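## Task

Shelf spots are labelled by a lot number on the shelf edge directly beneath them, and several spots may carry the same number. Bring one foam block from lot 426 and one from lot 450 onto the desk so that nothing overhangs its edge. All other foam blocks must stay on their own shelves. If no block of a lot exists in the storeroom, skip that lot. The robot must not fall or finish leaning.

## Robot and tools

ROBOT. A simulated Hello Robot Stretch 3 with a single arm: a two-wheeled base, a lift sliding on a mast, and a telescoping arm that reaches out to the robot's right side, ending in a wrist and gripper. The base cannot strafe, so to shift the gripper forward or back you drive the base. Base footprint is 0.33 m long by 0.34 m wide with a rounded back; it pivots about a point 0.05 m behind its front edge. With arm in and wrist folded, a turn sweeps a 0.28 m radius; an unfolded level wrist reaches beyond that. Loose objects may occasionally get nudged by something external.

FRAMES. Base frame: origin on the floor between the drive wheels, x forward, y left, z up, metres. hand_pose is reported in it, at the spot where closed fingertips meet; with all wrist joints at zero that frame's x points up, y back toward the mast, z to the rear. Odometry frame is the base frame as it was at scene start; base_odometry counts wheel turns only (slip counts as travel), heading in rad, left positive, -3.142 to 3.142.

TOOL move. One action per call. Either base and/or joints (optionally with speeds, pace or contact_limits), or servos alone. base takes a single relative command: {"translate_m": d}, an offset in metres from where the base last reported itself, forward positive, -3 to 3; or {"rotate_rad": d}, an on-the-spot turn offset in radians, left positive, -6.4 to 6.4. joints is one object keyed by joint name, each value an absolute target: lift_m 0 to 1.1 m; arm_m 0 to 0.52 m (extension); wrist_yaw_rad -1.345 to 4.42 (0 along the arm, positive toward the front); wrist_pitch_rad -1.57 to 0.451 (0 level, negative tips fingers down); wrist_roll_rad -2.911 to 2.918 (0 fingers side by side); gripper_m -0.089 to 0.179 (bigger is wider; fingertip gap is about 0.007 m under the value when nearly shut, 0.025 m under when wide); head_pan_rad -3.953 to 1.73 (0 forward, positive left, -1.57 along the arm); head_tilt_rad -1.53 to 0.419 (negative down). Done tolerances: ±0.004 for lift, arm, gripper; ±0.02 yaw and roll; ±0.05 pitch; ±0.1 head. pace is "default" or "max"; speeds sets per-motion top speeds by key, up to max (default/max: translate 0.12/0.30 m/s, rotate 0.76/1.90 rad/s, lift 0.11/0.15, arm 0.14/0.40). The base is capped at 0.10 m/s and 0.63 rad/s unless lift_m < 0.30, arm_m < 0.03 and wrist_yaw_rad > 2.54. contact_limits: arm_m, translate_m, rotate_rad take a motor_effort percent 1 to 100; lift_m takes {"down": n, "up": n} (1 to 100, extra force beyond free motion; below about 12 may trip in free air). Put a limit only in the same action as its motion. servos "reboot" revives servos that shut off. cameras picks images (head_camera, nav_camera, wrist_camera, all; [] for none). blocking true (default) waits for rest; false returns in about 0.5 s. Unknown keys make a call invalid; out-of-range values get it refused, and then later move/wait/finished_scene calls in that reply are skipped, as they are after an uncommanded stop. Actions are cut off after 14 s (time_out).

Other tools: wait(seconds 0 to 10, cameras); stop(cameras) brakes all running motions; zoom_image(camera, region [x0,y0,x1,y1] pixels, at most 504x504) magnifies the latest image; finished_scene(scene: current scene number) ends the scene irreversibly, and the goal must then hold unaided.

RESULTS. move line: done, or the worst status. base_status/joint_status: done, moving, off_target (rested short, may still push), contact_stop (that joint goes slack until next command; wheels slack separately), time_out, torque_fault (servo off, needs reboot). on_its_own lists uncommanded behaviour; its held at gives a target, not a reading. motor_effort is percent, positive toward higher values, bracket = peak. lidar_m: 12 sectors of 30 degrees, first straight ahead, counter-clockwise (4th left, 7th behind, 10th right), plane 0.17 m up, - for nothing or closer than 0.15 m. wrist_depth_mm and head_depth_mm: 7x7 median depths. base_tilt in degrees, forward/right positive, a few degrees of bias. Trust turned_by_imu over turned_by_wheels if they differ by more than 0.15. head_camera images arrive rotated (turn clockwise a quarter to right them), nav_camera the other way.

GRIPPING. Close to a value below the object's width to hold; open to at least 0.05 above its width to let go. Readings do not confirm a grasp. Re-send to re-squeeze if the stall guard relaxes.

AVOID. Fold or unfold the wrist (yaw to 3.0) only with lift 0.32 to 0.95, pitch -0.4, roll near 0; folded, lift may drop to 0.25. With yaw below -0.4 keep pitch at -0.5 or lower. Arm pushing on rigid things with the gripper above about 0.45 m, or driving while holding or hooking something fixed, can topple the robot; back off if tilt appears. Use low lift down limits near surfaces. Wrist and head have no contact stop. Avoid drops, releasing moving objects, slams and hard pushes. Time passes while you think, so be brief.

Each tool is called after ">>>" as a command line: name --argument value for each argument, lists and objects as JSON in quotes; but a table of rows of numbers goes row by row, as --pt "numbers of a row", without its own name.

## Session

>>> move --joints '{"head_pan_rad":-1.57,"head_tilt_rad":-0.3}' --pace "max" --cameras '["head_camera","nav_camera"]'

>>> move --joints '{"head_pan_rad":-0.3}' --pace "max" --cameras '["head_camera","nav_camera"]'

>>> move --joints '{"head_pan_rad":1.1}' --pace "max" --cameras '["head_camera","nav_camera"]'

>>> move --joints '{"head_pan_rad":-2.8}' --pace "max" --cameras '["head_camera","nav_camera"]'

Scene clock: 2.07 s.
move: done
base_odometry: x=+0.000 y=+0.000 heading=+0.000
turned_by_wheels: +0.000
turned_by_imu: +0.000
base_tilt: forward=-0.3 right=-1.2
lidar_m: 0.84 0.77 0.78 0.96 1.17 1.16 1.57 1.48 1.13 1.38 3.09 1.31
head_depth_mm: 1527 1563 1601 1649 1345 925 1252 / 1668 1727 1764 1824 1342 1010 1552 / 1852 1920 1966 2016 1330 1769 1551 / 2068 2156 2244 2234 1316 1917 1529 / 2386 2485 2579 2524 1613 1988 1532 / 2746 2910 3061 3037 2679 1980 1517 / 2778 2872 3037 3133 2765 1975 1514
base_status: not commanded
joint_positions: lift_m=+0.306 arm_m=+0.001 wrist_yaw_rad=+2.853 wrist_pitch_rad=-0.337 wrist_roll_rad=+0.000 gripper_m=+0.037 head_pan_rad=-1.578 head_tilt_rad=-0.301
joint_status: all done
measured_speeds: translate_m=+0.000 rotate_rad=+0.000 lift_m=+0.000 arm_m=+0.000 wrist_yaw_rad=+0.000 wrist_pitch_rad=+0.000 wrist_roll_rad=+0.000 head_pan_rad=+0.024 head_tilt_rad=+0.000
motor_effort: left_wheel=-0.1(0.5) right_wheel=+0.2(1.2) lift_m=+26.5(27.3) arm_m=-11.3(11.3) wrist_yaw_rad=+0.3(2.2) wrist_pitch_rad=+2.1(2.2) wrist_roll_rad=+0.0(0.3) gripper_m=+0.2(1.0) head_pan_rad=+3.5(5.8) head_tilt_rad=-2.2(6.4)
hand_pose: x=+0.0453 y=+0.0786 z=+0.3376 quat_wxyz=(+0.218, +0.707, +0.017, +0.673) (m; base frame)
wrist_depth_mm: 133 - - - - - - / 136 - - - - - - / 144 - - - - - - / 156 186 868 868 832 - - / 169 180 733 670 666 684 660 / 574 193 126 565 129 573 571 / 503 205 315 495 482 490 490
pictures: head_camera (sideways), nav_camera (sideways)
camera_calibration:
head_camera: T_world_to_cam=[[-0.0444139, 0.24641, -0.968148, 1.27579], [0.997158, -0.0480949, -0.0579857, 0.0690442], [-0.0608512, -0.967972, -0.243573, 0.27297], [0, 0, 0, 1]] pos_world=[0.00442522, -0.0468182, 1.30564]
nav_camera: T_world_to_cam=[[0.0150433, -0.271494, 0.962323, -1.20956], [-0.999882, -0.00698234, 0.0136605, 0.0384447], [0.00301052, -0.962415, -0.271567, 0.306656], [0, 0, 0, 1]] pos_world=[0.0557128, -0.0329901, 1.24674]

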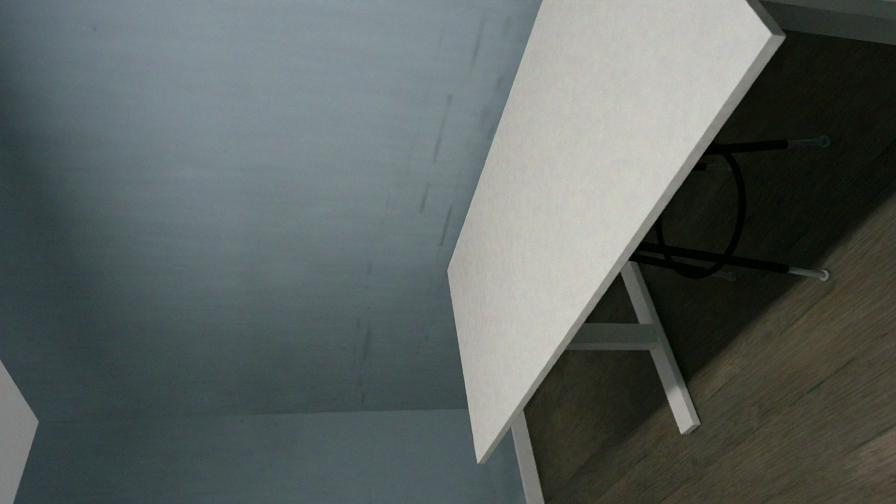

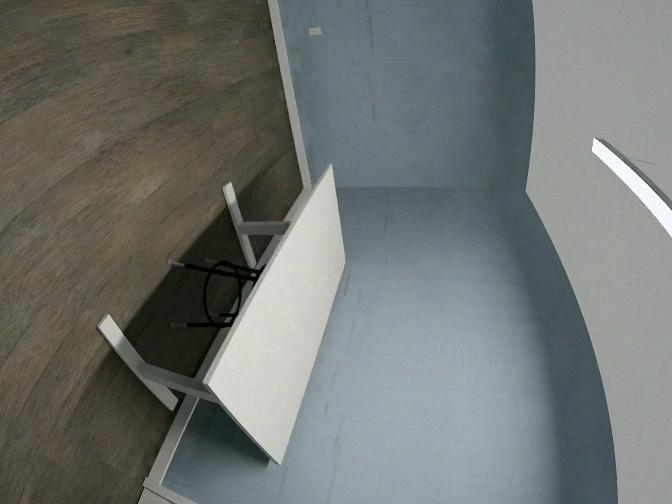

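Scene clock: 3.03 s.
move: done
base_odometry: x=+0.000 y=+0.000 heading=+0.000
turned_by_wheels: +0.000
turned_by_imu: +0.000
base_tilt: forward=-0.3 right=-1.3
lidar_m: 0.84 0.77 0.78 0.96 1.17 1.16 1.57 1.48 1.13 1.38 3.09 1.31
head_depth_mm: 2709 2826 2932 3005 2934 2036 1560 / 1728 1695 1841 2034 2234 2010 1551 / 1315 1398 1494 1610 1757 1840 1538 / 1127 1188 1258 1334 1427 1531 1496 / 989 1035 1080 1145 1209 1276 1361 / 876 913 953 993 1047 1103 1167 / 789 818 851 886 923 963 1018
base_status: not commanded
joint_positions: lift_m=+0.306 arm_m=+0.001 wrist_yaw_rad=+2.853 wrist_pitch_rad=-0.337 wrist_roll_rad=+0.000 gripper_m=+0.037 head_pan_rad=-0.265 head_tilt_rad=-0.301
joint_status: all done
measured_speeds: all 0
motor_effort: left_wheel=-0.2(0.4) right_wheel=+0.5(1.2) lift_m=+26.7(27.1) arm_m=-12.0(12.8) wrist_yaw_rad=-1.7(1.7) wrist_pitch_rad=+2.1(2.2) wrist_roll_rad=-0.3(0.3) gripper_m=+0.1(0.8) head_pan_rad=-3.5(5.5) head_tilt_rad=-0.4(2.3)
hand_pose: x=+0.0453 y=+0.0786 z=+0.3376 quat_wxyz=(+0.218, +0.707, +0.017, +0.673) (m; base frame)
wrist_depth_mm: 134 - - - - - - / 136 - - - - - - / 145 - - - - - - / 155 187 871 859 829 - - / 169 180 724 669 669 691 661 / 577 193 126 566 129 575 571 / 505 205 316 495 482 493 494
pictures: head_camera (sideways), nav_camera (sideways)
camera_calibration:
head_camera: T_world_to_cam=[[-0.249595, 0.0198971, -0.968146, 1.27704], [0.300868, 0.9519, -0.0580028, 0.073348], [0.920424, -0.305762, -0.243576, 0.266958], [0, 0, 0, 1]] pos_world=[0.0509599, -0.0136037, 1.30564]
nav_camera: T_world_to_cam=[[0.266353, -0.0546924, 0.962322, -1.21108], [-0.248321, -0.968581, 0.0136826, 0.0339024], [0.931339, -0.242609, -0.271566, 0.301046], [0, 0, 0, 1]] pos_world=[0.0506183, 0.0396368, 1.24674]

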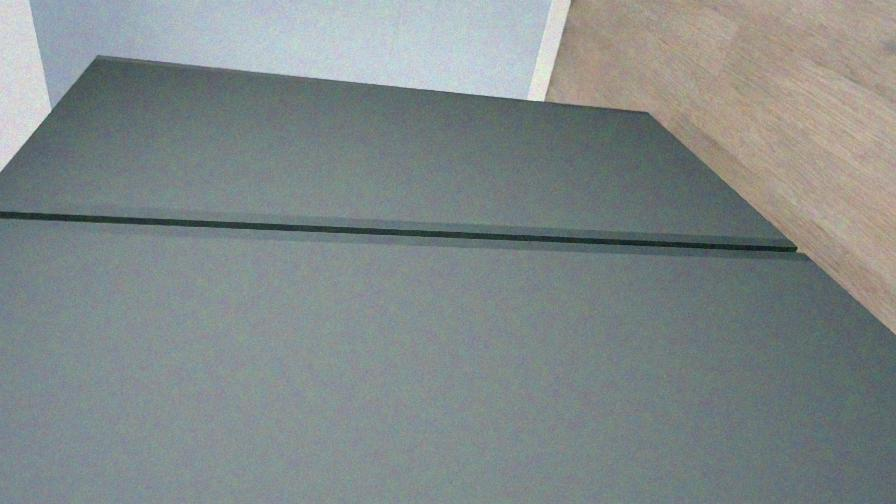

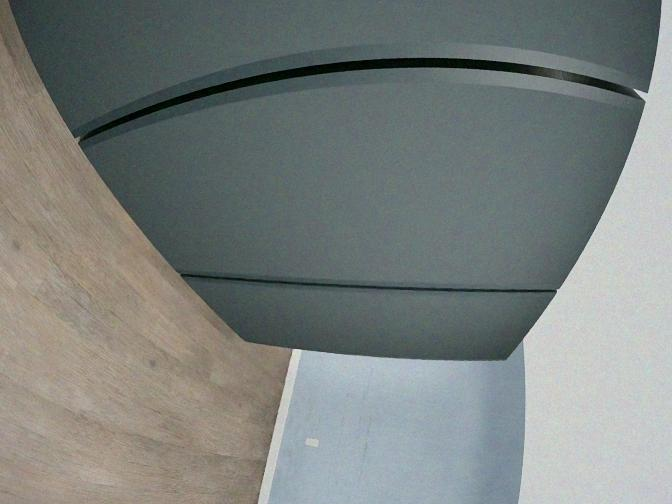

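Scene clock: 5.10 s.
move: done
base_odometry: x=+0.000 y=+0.000 heading=+0.000
turned_by_wheels: +0.000
turned_by_imu: +0.000
base_tilt: forward=-0.3 right=-1.2
lidar_m: 0.84 0.77 0.78 0.96 1.17 1.16 1.57 1.48 1.13 1.38 3.08 1.31
head_depth_mm: 626 650 678 705 736 769 807 / 653 680 709 740 772 809 853 / 682 708 742 778 814 855 900 / 713 743 776 817 859 904 952 / 747 780 821 863 908 961 1020 / 784 823 869 910 960 1031 1087 / 829 872 926 973 1036 1094 1180
base_status: not commanded
joint_positions: lift_m=+0.306 arm_m=+0.001 wrist_yaw_rad=+2.853 wrist_pitch_rad=-0.337 wrist_roll_rad=+0.000 gripper_m=+0.037 head_pan_rad=+1.108 head_tilt_rad=-0.301
joint_status: all done
measured_speeds: translate_m=+0.000 rotate_rad=+0.000 lift_m=+0.000 arm_m=+0.000 wrist_yaw_rad=+0.000 wrist_pitch_rad=+0.000 wrist_roll_rad=+0.000 head_pan_rad=-0.024 head_tilt_rad=+0.000
motor_effort: left_wheel=-0.3(0.8) right_wheel=+0.3(1.5) lift_m=+26.9(27.1) arm_m=-12.3(13.0) wrist_yaw_rad=-0.7(1.9) wrist_pitch_rad=+2.0(2.1) wrist_roll_rad=+0.2(0.3) gripper_m=+0.5(0.9) head_pan_rad=-3.3(4.6) head_tilt_rad=+0.7(1.5)
hand_pose: x=+0.0453 y=+0.0786 z=+0.3376 quat_wxyz=(+0.218, +0.707, +0.017, +0.673) (m; base frame)
wrist_depth_mm: 133 - - - - - - / 136 - - - - - - / 145 - - - - - - / 155 186 867 865 825 - - / 170 181 727 669 662 693 661 / 569 192 126 563 129 571 574 / 503 205 313 495 478 491 494
pictures: head_camera (sideways), nav_camera (sideways)
camera_calibration:
head_camera: T_world_to_cam=[[-0.0684269, -0.24085, -0.968147, 1.27593], [-0.874512, 0.481526, -0.0579823, 0.080483], [0.480153, 0.842688, -0.243575, 0.269676], [0, 0, 0, 1]] pos_world=[0.0282052, 0.0412997, 1.30564]
nav_camera: T_world_to_cam=[[0.105808, 0.250483, 0.962322, -1.21012], [0.901178, -0.433234, 0.0136812, 0.0269253], [0.420337, 0.865775, -0.271569, 0.304091], [0, 0, 0, 1]] pos_world=[-0.0240444, 0.0515055, 1.24674]

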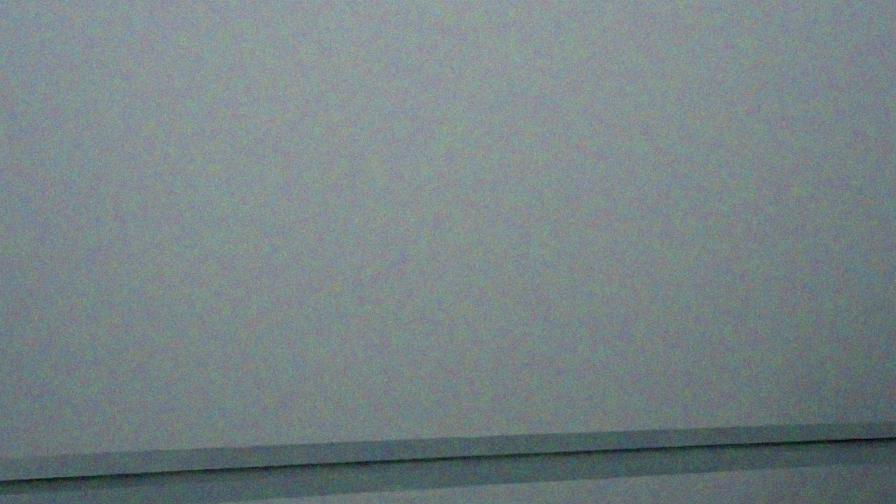

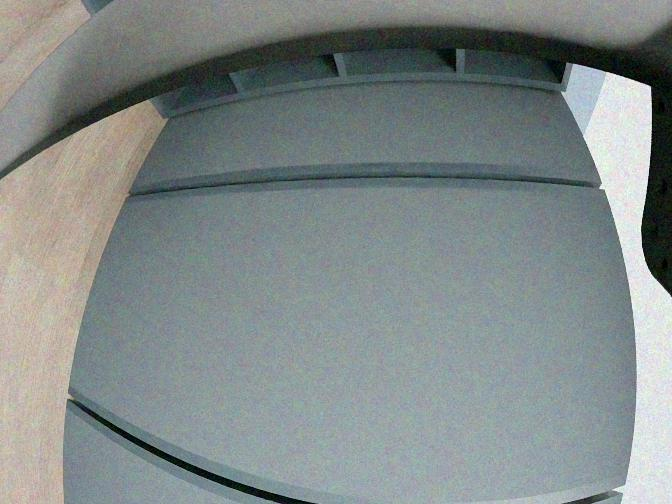

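Scene clock: 8.03 s.
move: done
base_odometry: x=+0.000 y=+0.000 heading=+0.000
turned_by_wheels: +0.000
turned_by_imu: +0.000
base_tilt: forward=-0.2 right=-1.1
lidar_m: 0.85 0.77 0.78 0.96 1.18 1.17 1.57 1.48 1.13 1.38 3.09 1.31
head_depth_mm: 1580 1671 1763 1882 2000 2043 1569 / 1501 1599 1677 1768 1895 1948 1555 / 1427 1499 1585 1675 1781 1836 1542 / 1382 1443 1513 1609 1685 1778 1530 / 1323 1396 1455 1525 1618 1722 1527 / 1286 1340 1404 1471 1559 1643 1526 / 1232 1286 1344 1415 1485 1575 1513
base_status: not commanded
joint_positions: lift_m=+0.306 arm_m=+0.001 wrist_yaw_rad=+2.853 wrist_pitch_rad=-0.337 wrist_roll_rad=+0.000 gripper_m=+0.037 head_pan_rad=-2.808 head_tilt_rad=-0.301
joint_status: all done
measured_speeds: translate_m=+0.000 rotate_rad=+0.000 lift_m=+0.000 arm_m=+0.000 wrist_yaw_rad=+0.000 wrist_pitch_rad=+0.000 wrist_roll_rad=+0.000 head_pan_rad=+0.024 head_tilt_rad=+0.000
motor_effort: left_wheel=+0.1(0.7) right_wheel=+0.1(1.3) lift_m=+26.3(27.4) arm_m=-11.8(12.9) wrist_yaw_rad=-0.4(2.2) wrist_pitch_rad=+2.1(2.1) wrist_roll_rad=-0.2(0.3) gripper_m=+0.5(1.2) head_pan_rad=+3.4(4.8) head_tilt_rad=+4.1(4.2)
hand_pose: x=+0.0453 y=+0.0786 z=+0.3376 quat_wxyz=(+0.218, +0.707, +0.017, +0.673) (m; base frame)
wrist_depth_mm: 133 - - - - - - / 136 - - - - - - / 145 - - - - - - / 156 186 890 867 820 - - / 169 181 722 668 664 685 659 / 573 193 126 558 128 573 574 / 501 205 312 499 480 493 492
pictures: head_camera (sideways), nav_camera (sideways)
camera_calibration:
head_camera: T_world_to_cam=[[0.217393, 0.124222, -0.968147, 1.27418], [0.28796, -0.955885, -0.0579886, 0.0733616], [-0.932641, -0.266182, -0.243574, 0.278311], [0, 0, 0, 1]] pos_world=[-0.03856, -0.0140753, 1.30564]
nav_camera: T_world_to_cam=[[-0.250837, -0.104945, 0.962324, -1.20795], [-0.340829, 0.940026, 0.0136733, 0.0344578], [-0.906044, -0.324558, -0.271562, 0.312158], [0, 0, 0, 1]] pos_world=[-0.00842735, -0.0578464, 1.24674]

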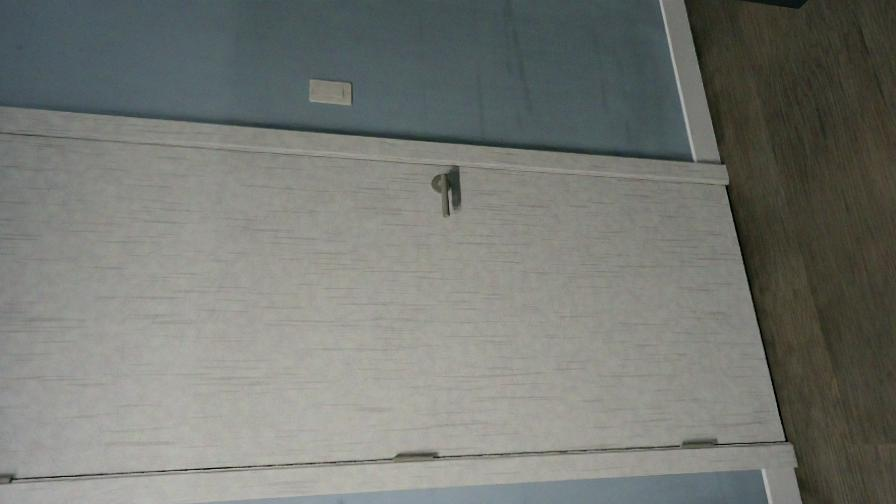

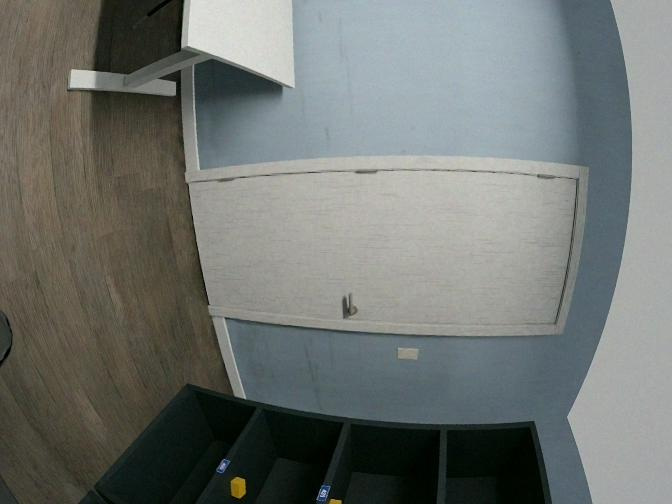

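>>> move --joints '{"head_pan_rad":-3.9}' --pace "max" --cameras '["head_camera","nav_camera"]'

>>> zoom_image --camera "head_camera" --region '[400, 0, 896, 504]'

Scene clock: 16.77 s.
move: done
base_odometry: x=+0.000 y=+0.000 heading=+0.000
turned_by_wheels: +0.000
turned_by_imu: +0.000
base_tilt: forward=-0.3 right=-1.2
lidar_m: 0.84 0.77 0.78 0.96 1.17 1.16 1.57 1.48 1.13 1.38 3.09 1.31
head_depth_mm: - - - - - - - / - - - - - - - / 1386 1428 1510 1505 1643 1687 1455 / 1095 1065 1351 1269 1523 1380 1403 / 1373 1110 1531 1278 1518 1327 1403 / 1434 1481 1564 1614 1683 1723 1434 / 1442 1491 1589 1588 1687 1718 1437
base_status: not commanded
joint_positions: lift_m=+0.306 arm_m=+0.001 wrist_yaw_rad=+2.853 wrist_pitch_rad=-0.337 wrist_roll_rad=+0.000 gripper_m=+0.037 head_pan_rad=-3.927 head_tilt_rad=-0.300
joint_status: all done
measured_speeds: all 0
motor_effort: left_wheel=-0.3(0.5) right_wheel=+1.0(1.2) lift_m=+26.4(26.9) arm_m=-12.4(12.9) wrist_yaw_rad=-0.6(1.4) wrist_pitch_rad=+2.1(2.1) wrist_roll_rad=+0.2(0.3) gripper_m=+0.3(0.9) head_pan_rad=+1.6(4.5) head_tilt_rad=+5.1(6.2)
hand_pose: x=+0.0453 y=+0.0786 z=+0.3376 quat_wxyz=(+0.218, +0.707, +0.017, +0.673) (m; base frame)
wrist_depth_mm: 133 - - - - - - / 136 - - - - - - / 145 - - - - - - / 156 186 867 872 817 - - / 169 180 728 671 662 693 659 / 569 193 126 560 128 572 566 / 505 205 315 493 483 497 497
pictures: head_camera (sideways), nav_camera (sideways)
camera_calibration:
head_camera: T_world_to_cam=[[0.205685, -0.140204, -0.968523, 1.27477], [-0.734196, -0.676456, -0.0579967, 0.0796221], [-0.647031, 0.723015, -0.242074, 0.274643], [0, 0, 0, 1]] pos_world=[-0.0260398, 0.0340178, 1.30574]
nav_camera: T_world_to_cam=[[-0.202946, 0.17885, 0.962718, -1.20881], [0.696815, 0.717121, 0.0136685, 0.0281666], [-0.68794, 0.67361, -0.270162, 0.309039], [0, 0, 0, 1]] pos_world=[-0.05235, -0.012175, 1.24685]

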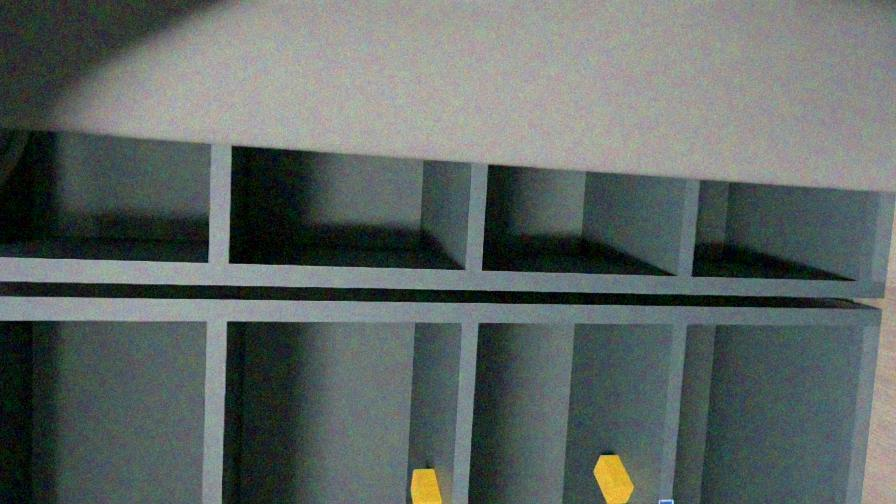

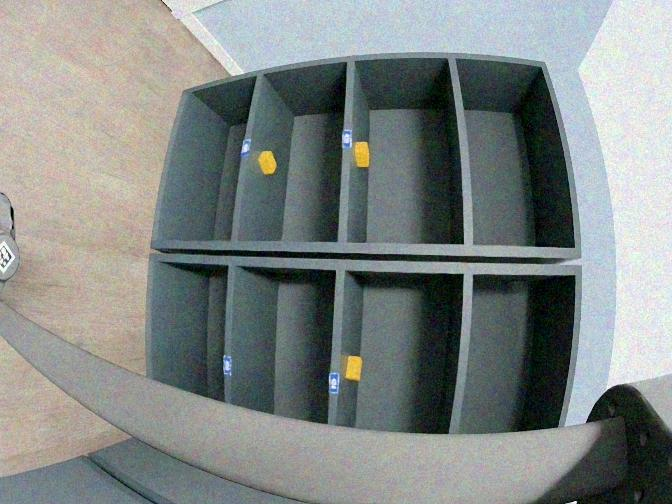

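Scaled by 1.000.

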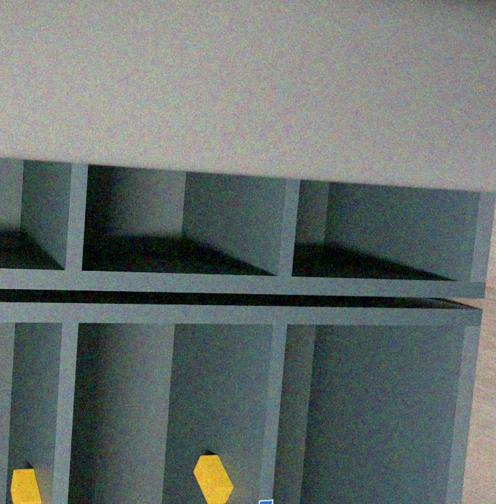

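>>> move --joints '{"head_pan_rad":-3.45,"head_tilt_rad":-0.45}' --pace "max" --cameras '["head_camera","nav_camera"]'

>>> move --joints '{"head_pan_rad":-3.95,"head_tilt_rad":-0.6}' --pace "max" --cameras '["head_camera","nav_camera"]'

Scene clock: 23.40 s.
move: done
base_odometry: x=+0.000 y=+0.000 heading=+0.000
turned_by_wheels: +0.000
turned_by_imu: +0.000
base_tilt: forward=-0.3 right=-1.3
lidar_m: 0.84 0.77 0.78 0.96 1.17 1.16 1.57 1.48 1.13 1.38 3.07 1.31
head_depth_mm: 1342 1432 1491 1623 1299 1361 1371 / 1425 1532 1553 1706 1497 1626 1369 / 1518 1617 1663 1826 1854 1604 1362 / 1556 1686 1770 1882 1918 1662 1349 / 1367 1474 1580 1686 1836 1680 1353 / 1726 1809 1984 2139 2132 1672 1340 / 1578 1662 1779 1866 1954 1655 1325
base_status: not commanded
joint_positions: lift_m=+0.306 arm_m=+0.001 wrist_yaw_rad=+2.853 wrist_pitch_rad=-0.337 wrist_roll_rad=+0.000 gripper_m=+0.037 head_pan_rad=-3.435 head_tilt_rad=-0.447
joint_status: all done
measured_speeds: all 0
motor_effort: left_wheel=-0.1(0.7) right_wheel=+0.3(1.0) lift_m=+27.2(27.2) arm_m=-12.2(12.7) wrist_yaw_rad=-0.4(1.3) wrist_pitch_rad=+2.1(2.1) wrist_roll_rad=-0.1(0.3) gripper_m=+0.6(0.9) head_pan_rad=+1.2(5.1) head_tilt_rad=-4.0(7.8)
hand_pose: x=+0.0453 y=+0.0786 z=+0.3376 quat_wxyz=(+0.218, +0.707, +0.017, +0.673) (m; base frame)
wrist_depth_mm: 133 - - - - - - / 137 - - - - - - / 145 - - - - - - / 155 186 878 862 810 - - / 169 180 717 678 662 685 659 / 572 193 126 559 129 574 569 / 505 205 314 499 481 495 492
pictures: head_camera (sideways), nav_camera (sideways)
camera_calibration:
head_camera: T_world_to_cam=[[0.380815, -0.066675, -0.922244, 1.21333], [-0.319014, -0.94563, -0.0633621, 0.0840259], [-0.867877, 0.318338, -0.38138, 0.457231], [0, 0, 0, 1]] pos_world=[-0.0384279, 0.0148022, 1.29869]
nav_camera: T_world_to_cam=[[-0.395548, 0.101723, 0.912794, -1.14244], [0.273676, 0.961754, 0.0114148, 0.0336051], [-0.876723, 0.254325, -0.40826, 0.48991], [0, 0, 0, 1]] pos_world=[-0.0315701, -0.040704, 1.24244]

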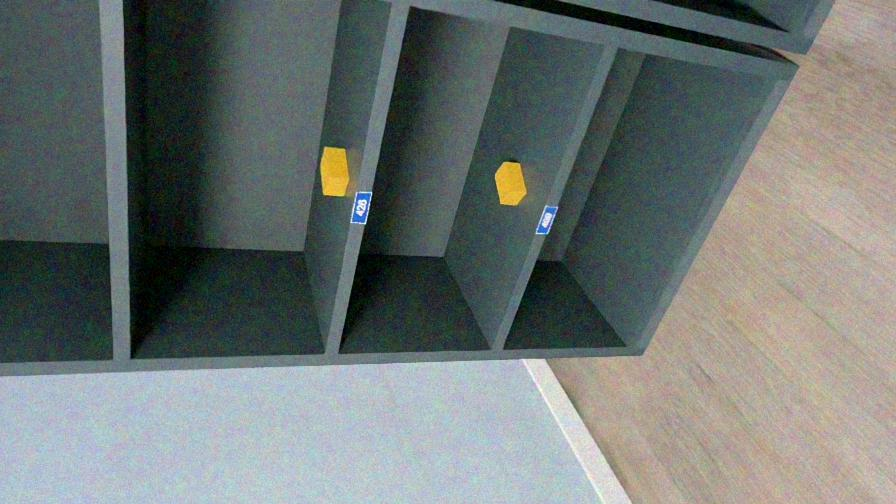

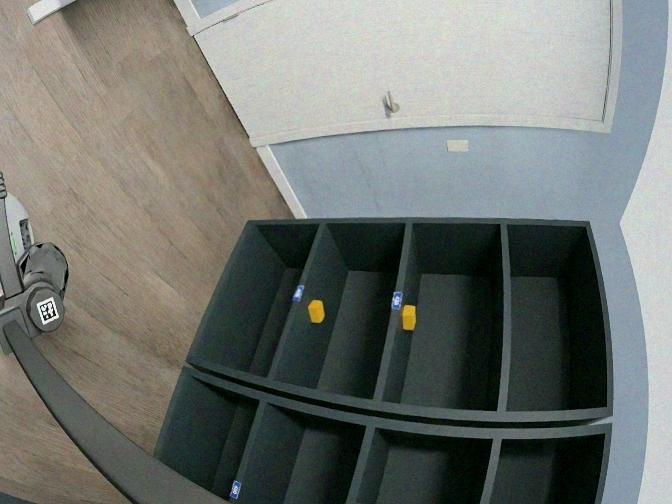

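Scene clock: 24.17 s.
move: done
base_odometry: x=+0.000 y=+0.000 heading=+0.000
turned_by_wheels: +0.000
turned_by_imu: +0.000
base_tilt: forward=-0.2 right=-1.2
lidar_m: 0.84 0.77 0.78 0.96 1.17 1.16 1.58 1.48 1.13 1.38 3.09 1.30
head_depth_mm: - - - - - 1452 1245 / - - - - - - - / 1321 1415 1617 1608 - - - / 1297 1369 1582 1445 1675 1466 1227 / 982 1084 1227 1390 1595 1465 1222 / 1350 1444 1647 1555 1694 1454 1214 / 1367 1447 1664 1477 1690 1441 1206
base_status: not commanded
joint_positions: lift_m=+0.306 arm_m=+0.001 wrist_yaw_rad=+2.853 wrist_pitch_rad=-0.337 wrist_roll_rad=+0.000 gripper_m=+0.037 head_pan_rad=-3.955 head_tilt_rad=-0.603
joint_status: all done
measured_speeds: all 0
motor_effort: left_wheel=-0.1(0.7) right_wheel=+0.7(1.2) lift_m=+26.4(27.1) arm_m=-12.2(12.6) wrist_yaw_rad=-0.2(1.5) wrist_pitch_rad=+2.1(2.1) wrist_roll_rad=+0.0(0.3) gripper_m=+0.3(1.1) head_pan_rad=-2.1(4.4) head_tilt_rad=-3.9(8.1)
hand_pose: x=+0.0453 y=+0.0786 z=+0.3376 quat_wxyz=(+0.218, +0.707, +0.017, +0.673) (m; base frame)
wrist_depth_mm: 134 - - - - - - / 136 - - - - - - / 145 - - - - - - / 156 186 887 857 819 - - / 169 180 728 668 662 683 653 / 567 193 126 561 128 569 580 / 506 206 315 500 479 491 495
pictures: head_camera (sideways), nav_camera (sideways)
camera_calibration:
head_camera: T_world_to_cam=[[0.393015, -0.348077, -0.851106, 1.12045], [-0.739427, -0.669844, -0.0674984, 0.0920286], [-0.546614, 0.655859, -0.520637, 0.636483], [0, 0, 0, 1]] pos_world=[-0.0243936, 0.0342042, 1.29121]
nav_camera: T_world_to_cam=[[-0.387227, 0.384465, 0.837998, -1.04487], [0.714019, 0.700072, 0.00875236, 0.0344058], [-0.583294, 0.601736, -0.545603, 0.66686], [0, 0, 0, 1]] pos_world=[-0.040193, -0.0236442, 1.23914]

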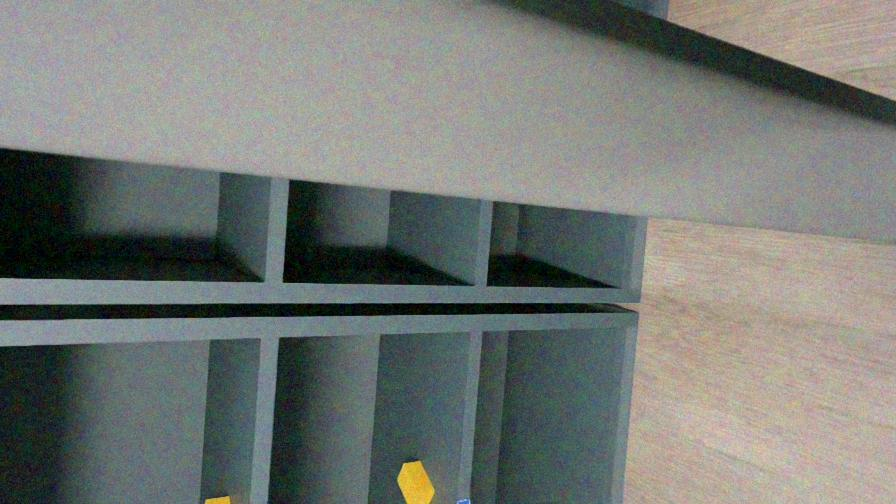

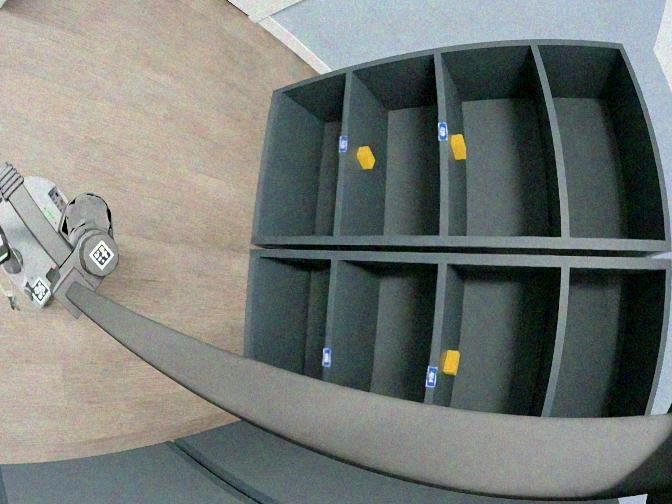

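>>> zoom_image --camera "nav_camera" --region '[410, 340, 480, 400]'

>>> zoom_image --camera "nav_camera" --region '[300, 330, 360, 380]'

>>> zoom_image --camera "nav_camera" --region '[320, 110, 470, 180]'

>>> move --joints '{"head_pan_rad":-3.435,"head_tilt_rad":-0.45}' --pace "max" --cameras '["head_camera"]'

>>> zoom_image --camera "head_camera" --region '[330, 170, 390, 240]'

>>> zoom_image --camera "head_camera" --region '[520, 190, 580, 250]'

Scaled by 7.200 from the camera's 672x504 image, which has a finer 792x594 frame.

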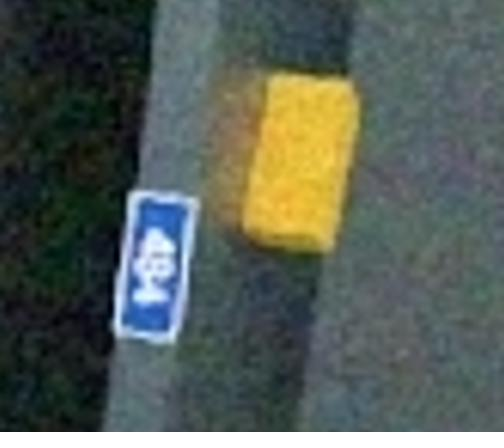

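Scaled by 8.400 from the camera's 672x504 image, which has a finer 792x594 frame.

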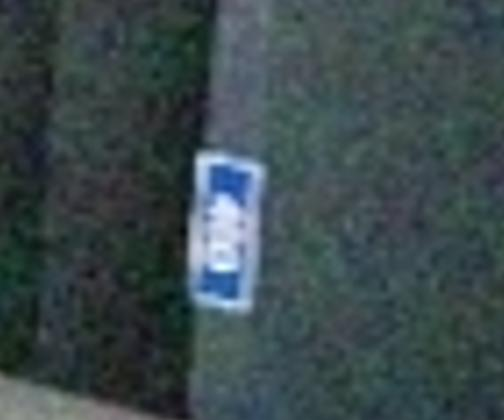

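Scaled by 3.360 from the camera's 672x504 image, which has a finer 792x594 frame.

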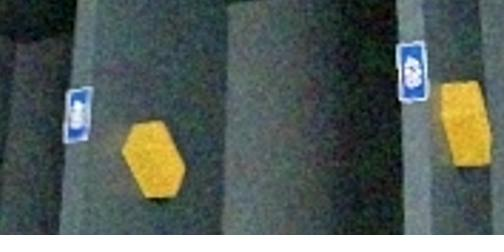

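Scene clock: 35.93 s.
move: done
base_odometry: x=+0.000 y=+0.000 heading=+0.000
turned_by_wheels: +0.000
turned_by_imu: +0.000
base_tilt: forward=-0.2 right=-1.2
lidar_m: 0.84 0.77 0.78 0.96 1.17 1.16 1.57 1.48 1.13 1.38 3.10 1.31
head_depth_mm: 1351 1442 1493 1615 1356 1361 1371 / 1447 1545 1566 1726 1569 1604 1364 / 1534 1640 1658 1824 1855 1613 1364 / 1519 1662 1710 1872 1991 1670 1347 / 1348 1454 1561 1708 1876 1674 1345 / 1739 1834 1960 2093 2112 1669 1339 / 1553 1643 1741 1852 1946 1660 1332
base_status: not commanded
joint_positions: lift_m=+0.306 arm_m=+0.001 wrist_yaw_rad=+2.853 wrist_pitch_rad=-0.337 wrist_roll_rad=+0.000 gripper_m=+0.037 head_pan_rad=-3.418 head_tilt_rad=-0.447
joint_status: all done
measured_speeds: all 0
motor_effort: left_wheel=-0.2(0.5) right_wheel=+0.7(1.1) lift_m=+26.2(27.3) arm_m=-11.7(12.4) wrist_yaw_rad=-0.1(2.0) wrist_pitch_rad=+2.1(2.1) wrist_roll_rad=+0.1(0.4) gripper_m=+0.4(1.1) head_pan_rad=+0.4(6.0) head_tilt_rad=+3.9(6.8)
hand_pose: x=+0.0453 y=+0.0786 z=+0.3376 quat_wxyz=(+0.218, +0.707, +0.017, +0.673) (m; base frame)
wrist_depth_mm: 133 - - - - - - / 136 - - - - - - / 145 - - - - - - / 156 186 864 881 828 - - / 169 181 722 664 665 690 648 / 569 192 126 559 128 578 575 / 504 205 314 498 483 496 494
pictures: head_camera (sideways)
camera_calibration:
head_camera: T_world_to_cam=[[0.382246, -0.0604639, -0.92208, 1.21302], [-0.303201, -0.950819, -0.0633426, 0.0839283], [-0.872902, 0.303788, -0.38178, 0.457781], [0, 0, 0, 1]] pos_world=[-0.0386261, 0.0140762, 1.29859]

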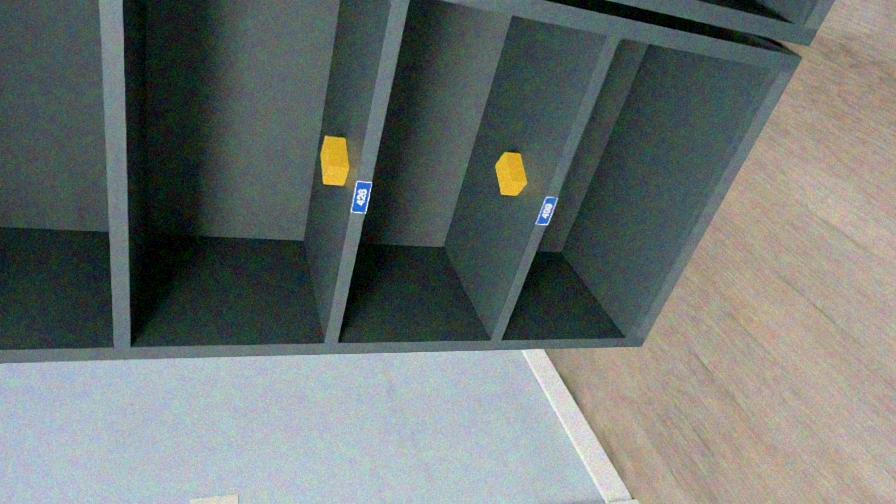

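Scaled by 7.200 from the camera's 896x504 image, which has a finer 1280x720 frame.

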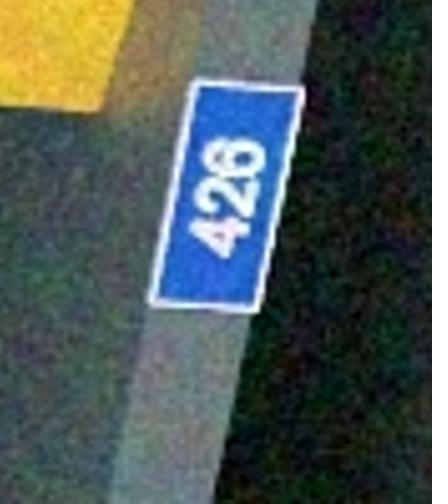

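Scaled by 8.400 from the camera's 896x504 image, which has a finer 1280x720 frame.

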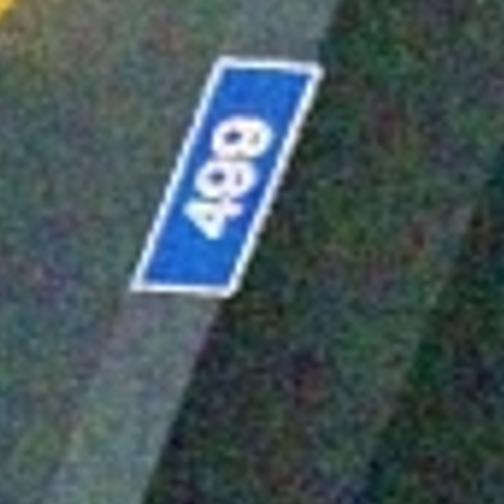

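>>> move --base '{"rotate_rad":-0.175}' --joints '{"lift_m":0.28,"head_pan_rad":-3.9,"head_tilt_rad":-0.45}' --pace "max" --cameras '[]'

>>> move --base '{"translate_m":-0.895}' --pace "max" --cameras '["head_camera","nav_camera"]'

>>> move --base '{"rotate_rad":-2.30}' --joints '{"lift_m":0.5,"head_pan_rad":-1.57,"head_tilt_rad":-0.3}' --pace "max" --cameras '["head_camera","nav_camera"]'

Scene clock: 83.23 s.
move: done
base_odometry: x=+0.000 y=+0.000 heading=-0.175
turned_by_wheels: -0.175
turned_by_imu: -0.172
base_tilt: forward=-0.3 right=-1.2
lidar_m: 0.93 0.78 0.77 0.86 1.35 1.16 1.57 1.50 1.13 1.38 2.01 1.75
head_depth_mm: - - - - - - - / 1339 - - - - - - / 1333 1452 1522 1685 1559 1638 1389 / 1312 1441 1501 1675 1539 1588 1356 / 1321 1430 1443 1635 1532 1572 1350 / 967 1042 1125 1224 1347 1495 1343 / 1269 1421 1470 1637 1505 1566 1338
base_status: done
joint_positions: lift_m=+0.280 arm_m=+0.001 wrist_yaw_rad=+2.853 wrist_pitch_rad=-0.339 wrist_roll_rad=+0.000 gripper_m=+0.037 head_pan_rad=-3.916 head_tilt_rad=-0.449
joint_status: all done
measured_speeds: all 0
motor_effort: left_wheel=+4.2(13.1) right_wheel=-6.1(13.8) lift_m=+25.5(27.9) arm_m=-11.9(12.5) wrist_yaw_rad=-0.5(1.8) wrist_pitch_rad=+2.2(2.3) wrist_roll_rad=+0.3(0.3) gripper_m=+0.4(1.0) head_pan_rad=+3.1(6.0) head_tilt_rad=-4.3(7.6)
hand_pose: x=+0.0452 y=+0.0785 z=+0.3109 quat_wxyz=(+0.218, +0.707, +0.018, +0.673) (m; base frame)
wrist_depth_mm: 133 - - - - - - / 136 - - - - - - / 145 - - - - - - / 156 186 813 817 801 765 717 / 171 181 683 637 626 651 640 / 537 193 126 525 129 544 540 / 476 207 285 452 447 467 460
pictures: none
No camera images: "cameras" was empty.

Scene clock: 87.57 s.
move: done
base_odometry: x=-0.881 y=+0.156 heading=-0.174
turned_by_wheels: +0.000
turned_by_imu: +0.000
base_tilt: forward=-0.3 right=-1.2
lidar_m: 1.64 1.37 1.36 0.61 0.65 0.94 0.69 0.90 0.91 1.01 1.21 3.07
head_depth_mm: - - - - - - - / 590 843 - - - - - / 603 837 907 812 599 1004 801 / 617 837 898 803 595 1001 798 / 633 835 899 793 590 988 795 / 652 827 893 784 586 986 793 / 670 821 887 776 580 983 789
base_status: done
joint_positions: lift_m=+0.280 arm_m=+0.001 wrist_yaw_rad=+2.853 wrist_pitch_rad=-0.339 wrist_roll_rad=+0.000 gripper_m=+0.037 head_pan_rad=-3.900 head_tilt_rad=-0.451
joint_status: not commanded
measured_speeds: all 0
motor_effort: left_wheel=+2.4(14.5) right_wheel=-8.8(15.3) lift_m=+27.0(29.6) arm_m=-12.1(12.8) wrist_yaw_rad=-0.6(2.2) wrist_pitch_rad=+2.3(2.5) wrist_roll_rad=+0.3(0.3) gripper_m=+0.3(1.0) head_pan_rad=+3.6(4.4) head_tilt_rad=-2.0(4.6)
hand_pose: x=+0.0452 y=+0.0785 z=+0.3109 quat_wxyz=(+0.218, +0.707, +0.018, +0.673) (m; base frame)
wrist_depth_mm: 133 - - - - - - / 136 - - - - - - / 144 158 - - - - - / 155 167 788 819 819 806 800 / 167 179 683 628 622 650 643 / - 193 126 531 129 543 537 / 475 206 284 452 456 466 464
pictures: head_camera (sideways), nav_camera (sideways)
camera_calibration:
head_camera: T_world_to_cam=[[0.312947, -0.232757, -0.920809, 1.21184], [-0.70904, -0.702308, -0.0634493, 0.0865058], [-0.631923, 0.672746, -0.384819, 0.460265], [0, 0, 0, 1]] pos_world=[-0.0270542, 0.033177, 1.29848]
nav_camera: T_world_to_cam=[[-0.310406, 0.270597, 0.911277, -1.14093], [0.675825, 0.736974, 0.011365, 0.0312373], [-0.668512, 0.619391, -0.411638, 0.493081], [0, 0, 0, 1]] pos_world=[-0.0456306, -0.0196994, 1.24232]

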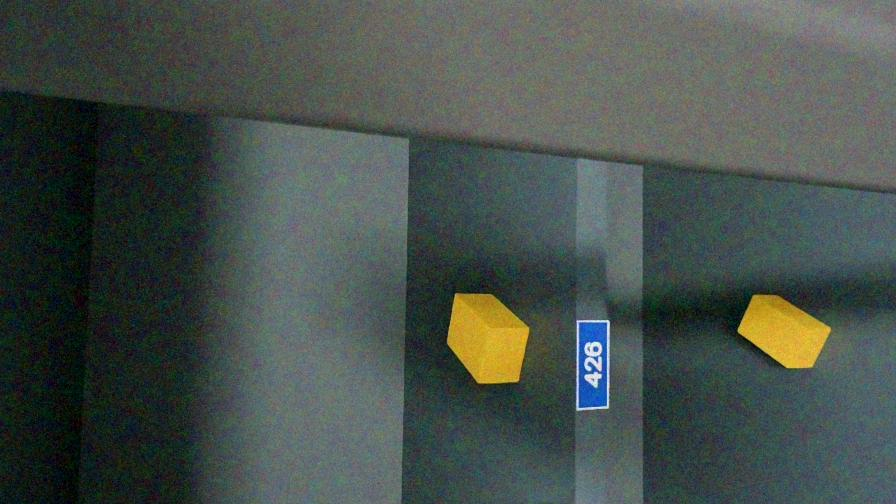

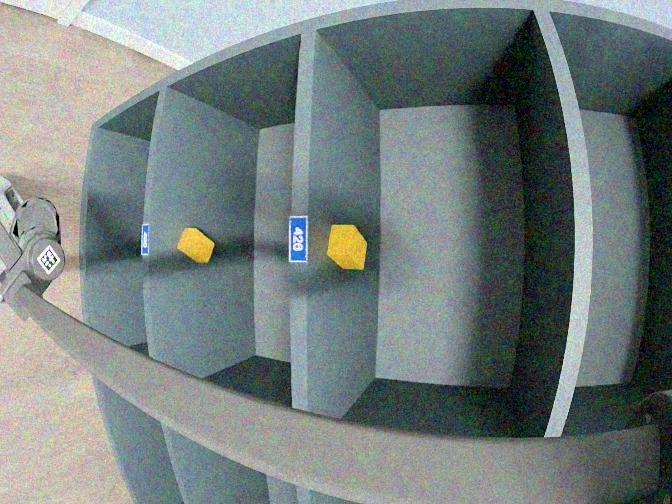

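Scene clock: 91.83 s.
move: done
base_odometry: x=-0.881 y=+0.155 heading=-2.474
turned_by_wheels: -2.300
turned_by_imu: -2.262
base_tilt: forward=-0.3 right=-1.2
lidar_m: 0.90 0.94 1.21 1.70 1.90 1.41 1.36 1.31 0.61 0.94 0.69 0.95
head_depth_mm: 789 624 881 920 738 556 904 / 788 638 881 929 729 550 926 / 790 653 882 927 724 547 922 / 787 671 877 926 673 542 915 / 788 689 881 928 654 539 913 / 790 708 882 926 704 561 909 / 413 731 882 928 698 557 907
base_status: done
joint_positions: lift_m=+0.500 arm_m=+0.001 wrist_yaw_rad=+2.853 wrist_pitch_rad=-0.339 wrist_roll_rad=+0.000 gripper_m=+0.037 head_pan_rad=-1.569 head_tilt_rad=-0.299
joint_status: all done
measured_speeds: all 0
motor_effort: left_wheel=+5.8(13.3) right_wheel=-8.6(15.0) lift_m=+25.1(32.2) arm_m=-12.1(13.3) wrist_yaw_rad=+0.4(1.8) wrist_pitch_rad=+2.3(2.4) wrist_roll_rad=+0.0(0.3) gripper_m=+0.7(1.1) head_pan_rad=-3.1(5.7) head_tilt_rad=+4.8(7.6)
hand_pose: x=+0.0452 y=+0.0785 z=+0.5308 quat_wxyz=(+0.219, +0.706, +0.018, +0.673) (m; base frame)
wrist_depth_mm: 134 - - - - - - / 136 - - - - - - / 144 - - - - - - / 155 186 - - - - - / 172 181 - 954 938 983 944 / 807 193 126 809 129 816 814 / 721 205 693 713 690 700 708
pictures: head_camera (sideways), nav_camera (sideways)
camera_calibration:
head_camera: T_world_to_cam=[[-0.0466087, 0.244133, -0.968621, 1.27643], [0.997537, -0.0395094, -0.057958, 0.0689978], [-0.0524191, -0.968937, -0.24169, 0.270472], [0, 0, 0, 1]] pos_world=[0.00484263, -0.0468215, 1.30574]
nav_camera: T_world_to_cam=[[0.0174096, -0.269568, 0.962824, -1.21027], [-0.999784, -0.0156684, 0.0136911, 0.0384685], [0.0113952, -0.962854, -0.269783, 0.304338], [0, 0, 0, 1]] pos_world=[0.0560624, -0.0326136, 1.24685]

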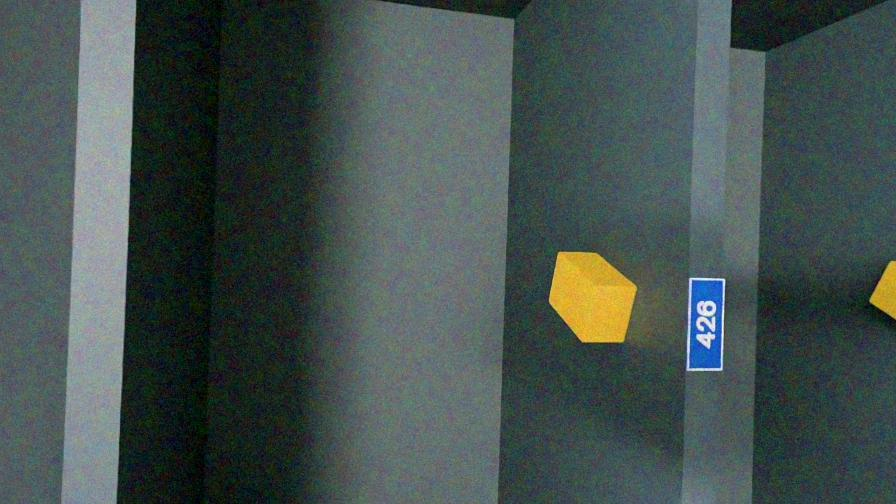

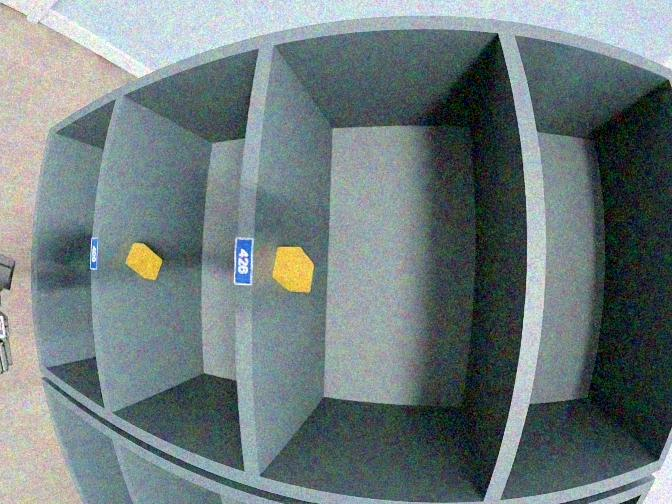

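>>> move --base '{"rotate_rad":-0.43}' --joints '{"wrist_yaw_rad":0.0,"wrist_pitch_rad":-0.4,"lift_m":0.62}' --pace "max" --cameras '[]'

>>> move --base '{"translate_m":0.291}' --joints '{"lift_m":0.98,"wrist_pitch_rad":-0.28,"gripper_m":0.179}' --pace "max" --cameras '["head_camera","wrist_camera"]'

Scene clock: 151.67 s.
move: done
base_odometry: x=-0.881 y=+0.155 heading=-2.904
turned_by_wheels: -0.430
turned_by_imu: -0.423
base_tilt: forward=-0.3 right=-1.2
lidar_m: 0.91 0.91 0.97 1.21 3.78 1.74 1.38 1.36 0.63 0.61 0.94 0.68
head_depth_mm: 511 546 577 614 684 1174 929 / 524 527 558 585 618 655 707 / 611 602 662 680 670 694 741 / 739 672 825 857 714 840 886 / 815 691 917 960 708 1052 913 / 774 714 878 921 702 559 908 / 412 737 836 878 697 531 902
base_status: done
joint_positions: lift_m=+0.620 arm_m=+0.001 wrist_yaw_rad=+0.003 wrist_pitch_rad=-0.412 wrist_roll_rad=+0.000 gripper_m=+0.037 head_pan_rad=-1.570 head_tilt_rad=-0.299
joint_status: all done
measured_speeds: all 0
motor_effort: left_wheel=+7.9(12.7) right_wheel=-9.4(13.4) lift_m=+24.4(34.2) arm_m=-9.9(11.2) wrist_yaw_rad=-2.8(8.0) wrist_pitch_rad=+1.8(3.9) wrist_roll_rad=+0.0(0.3) gripper_m=+0.2(0.8) head_pan_rad=-3.1(3.8) head_tilt_rad=+3.3(3.9)
hand_pose: x=-0.0208 y=-0.3707 z=+0.6340 quat_wxyz=(+0.693, +0.146, -0.691, -0.144) (m; base frame)
wrist_depth_mm: - - - - - - - / - - - 666 - - - / - - - - 458 - - / - - - - 404 - - / - - - 152 152 - - / 297 - 126 - 126 - 844 / - - 108 - - 755 791
pictures: none
No camera images: "cameras" was empty.

Scene clock: 155.53 s.
move: done
base_odometry: x=-1.164 y=+0.087 heading=-2.904
turned_by_wheels: +0.000
turned_by_imu: +0.000
base_tilt: forward=-0.4 right=-1.0
lidar_m: 0.63 0.63 0.69 1.06 1.26 2.08 1.65 1.61 0.73 0.84 0.57 0.43
head_depth_mm: 757 627 829 847 737 538 - / 379 641 925 964 730 524 925 / 351 657 890 945 723 522 - / 329 676 843 890 717 518 - / 314 694 806 844 705 490 829 / 306 715 764 804 703 488 397 / 313 696 731 766 694 485 398
base_status: done
joint_positions: lift_m=+0.980 arm_m=+0.001 wrist_yaw_rad=+0.003 wrist_pitch_rad=-0.301 wrist_roll_rad=+0.000 gripper_m=+0.179 head_pan_rad=-1.570 head_tilt_rad=-0.299
joint_status: all done
measured_speeds: all 0
motor_effort: left_wheel=+7.1(13.7) right_wheel=+4.4(9.9) lift_m=+23.7(32.9) arm_m=-11.8(11.9) wrist_yaw_rad=-3.3(4.4) wrist_pitch_rad=+3.4(5.9) wrist_roll_rad=+0.3(0.3) gripper_m=+0.4(83.0) head_pan_rad=-2.9(3.6) head_tilt_rad=+1.0(3.1)
hand_pose: x=-0.0209 y=-0.3831 z=+1.0198 quat_wxyz=(+0.700, +0.107, -0.699, -0.105) (m; base frame)
wrist_depth_mm: - - - - - - - / - - - - - - - / - - - 280 - - - / - - - - - - - / - 142 - - 228 - - / - 126 - 219 - 760 - / - - - - - - 105
pictures: head_camera (sideways), wrist_camera
camera_calibration:
head_camera: T_world_to_cam=[[-0.0464402, 0.244159, -0.968622, 1.27643], [0.997508, -0.0402302, -0.0579659, 0.0689759], [-0.0531207, -0.9689, -0.241683, 0.270467], [0, 0, 0, 1]] pos_world=[0.00484114, -0.0468218, 1.30574]
wrist_camera: T_world_to_cam=[[-0.998888, -0.0422789, -0.0208508, -0.00913487], [-0.00209721, 0.481726, -0.87632, 1.11076], [0.0470942, -0.875302, -0.481279, 0.322625], [0, 0, 0, 1]] pos_world=[-0.0219889, -0.253076, 1.12847]

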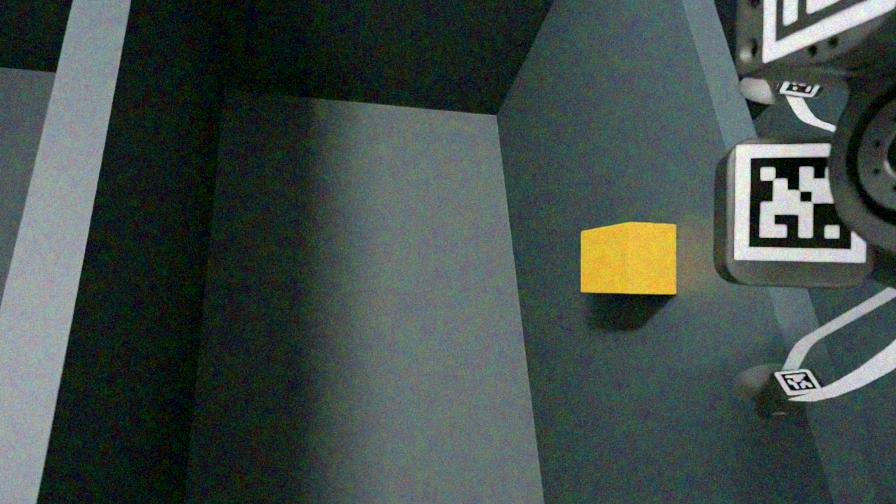

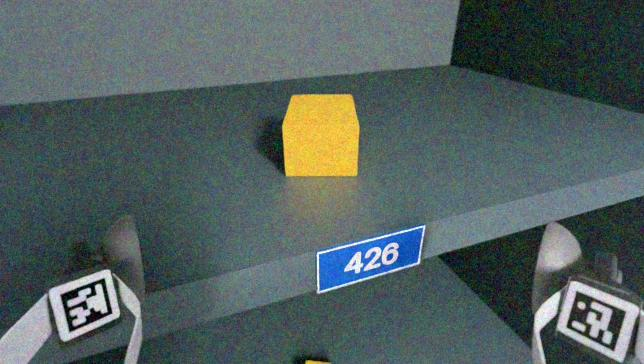

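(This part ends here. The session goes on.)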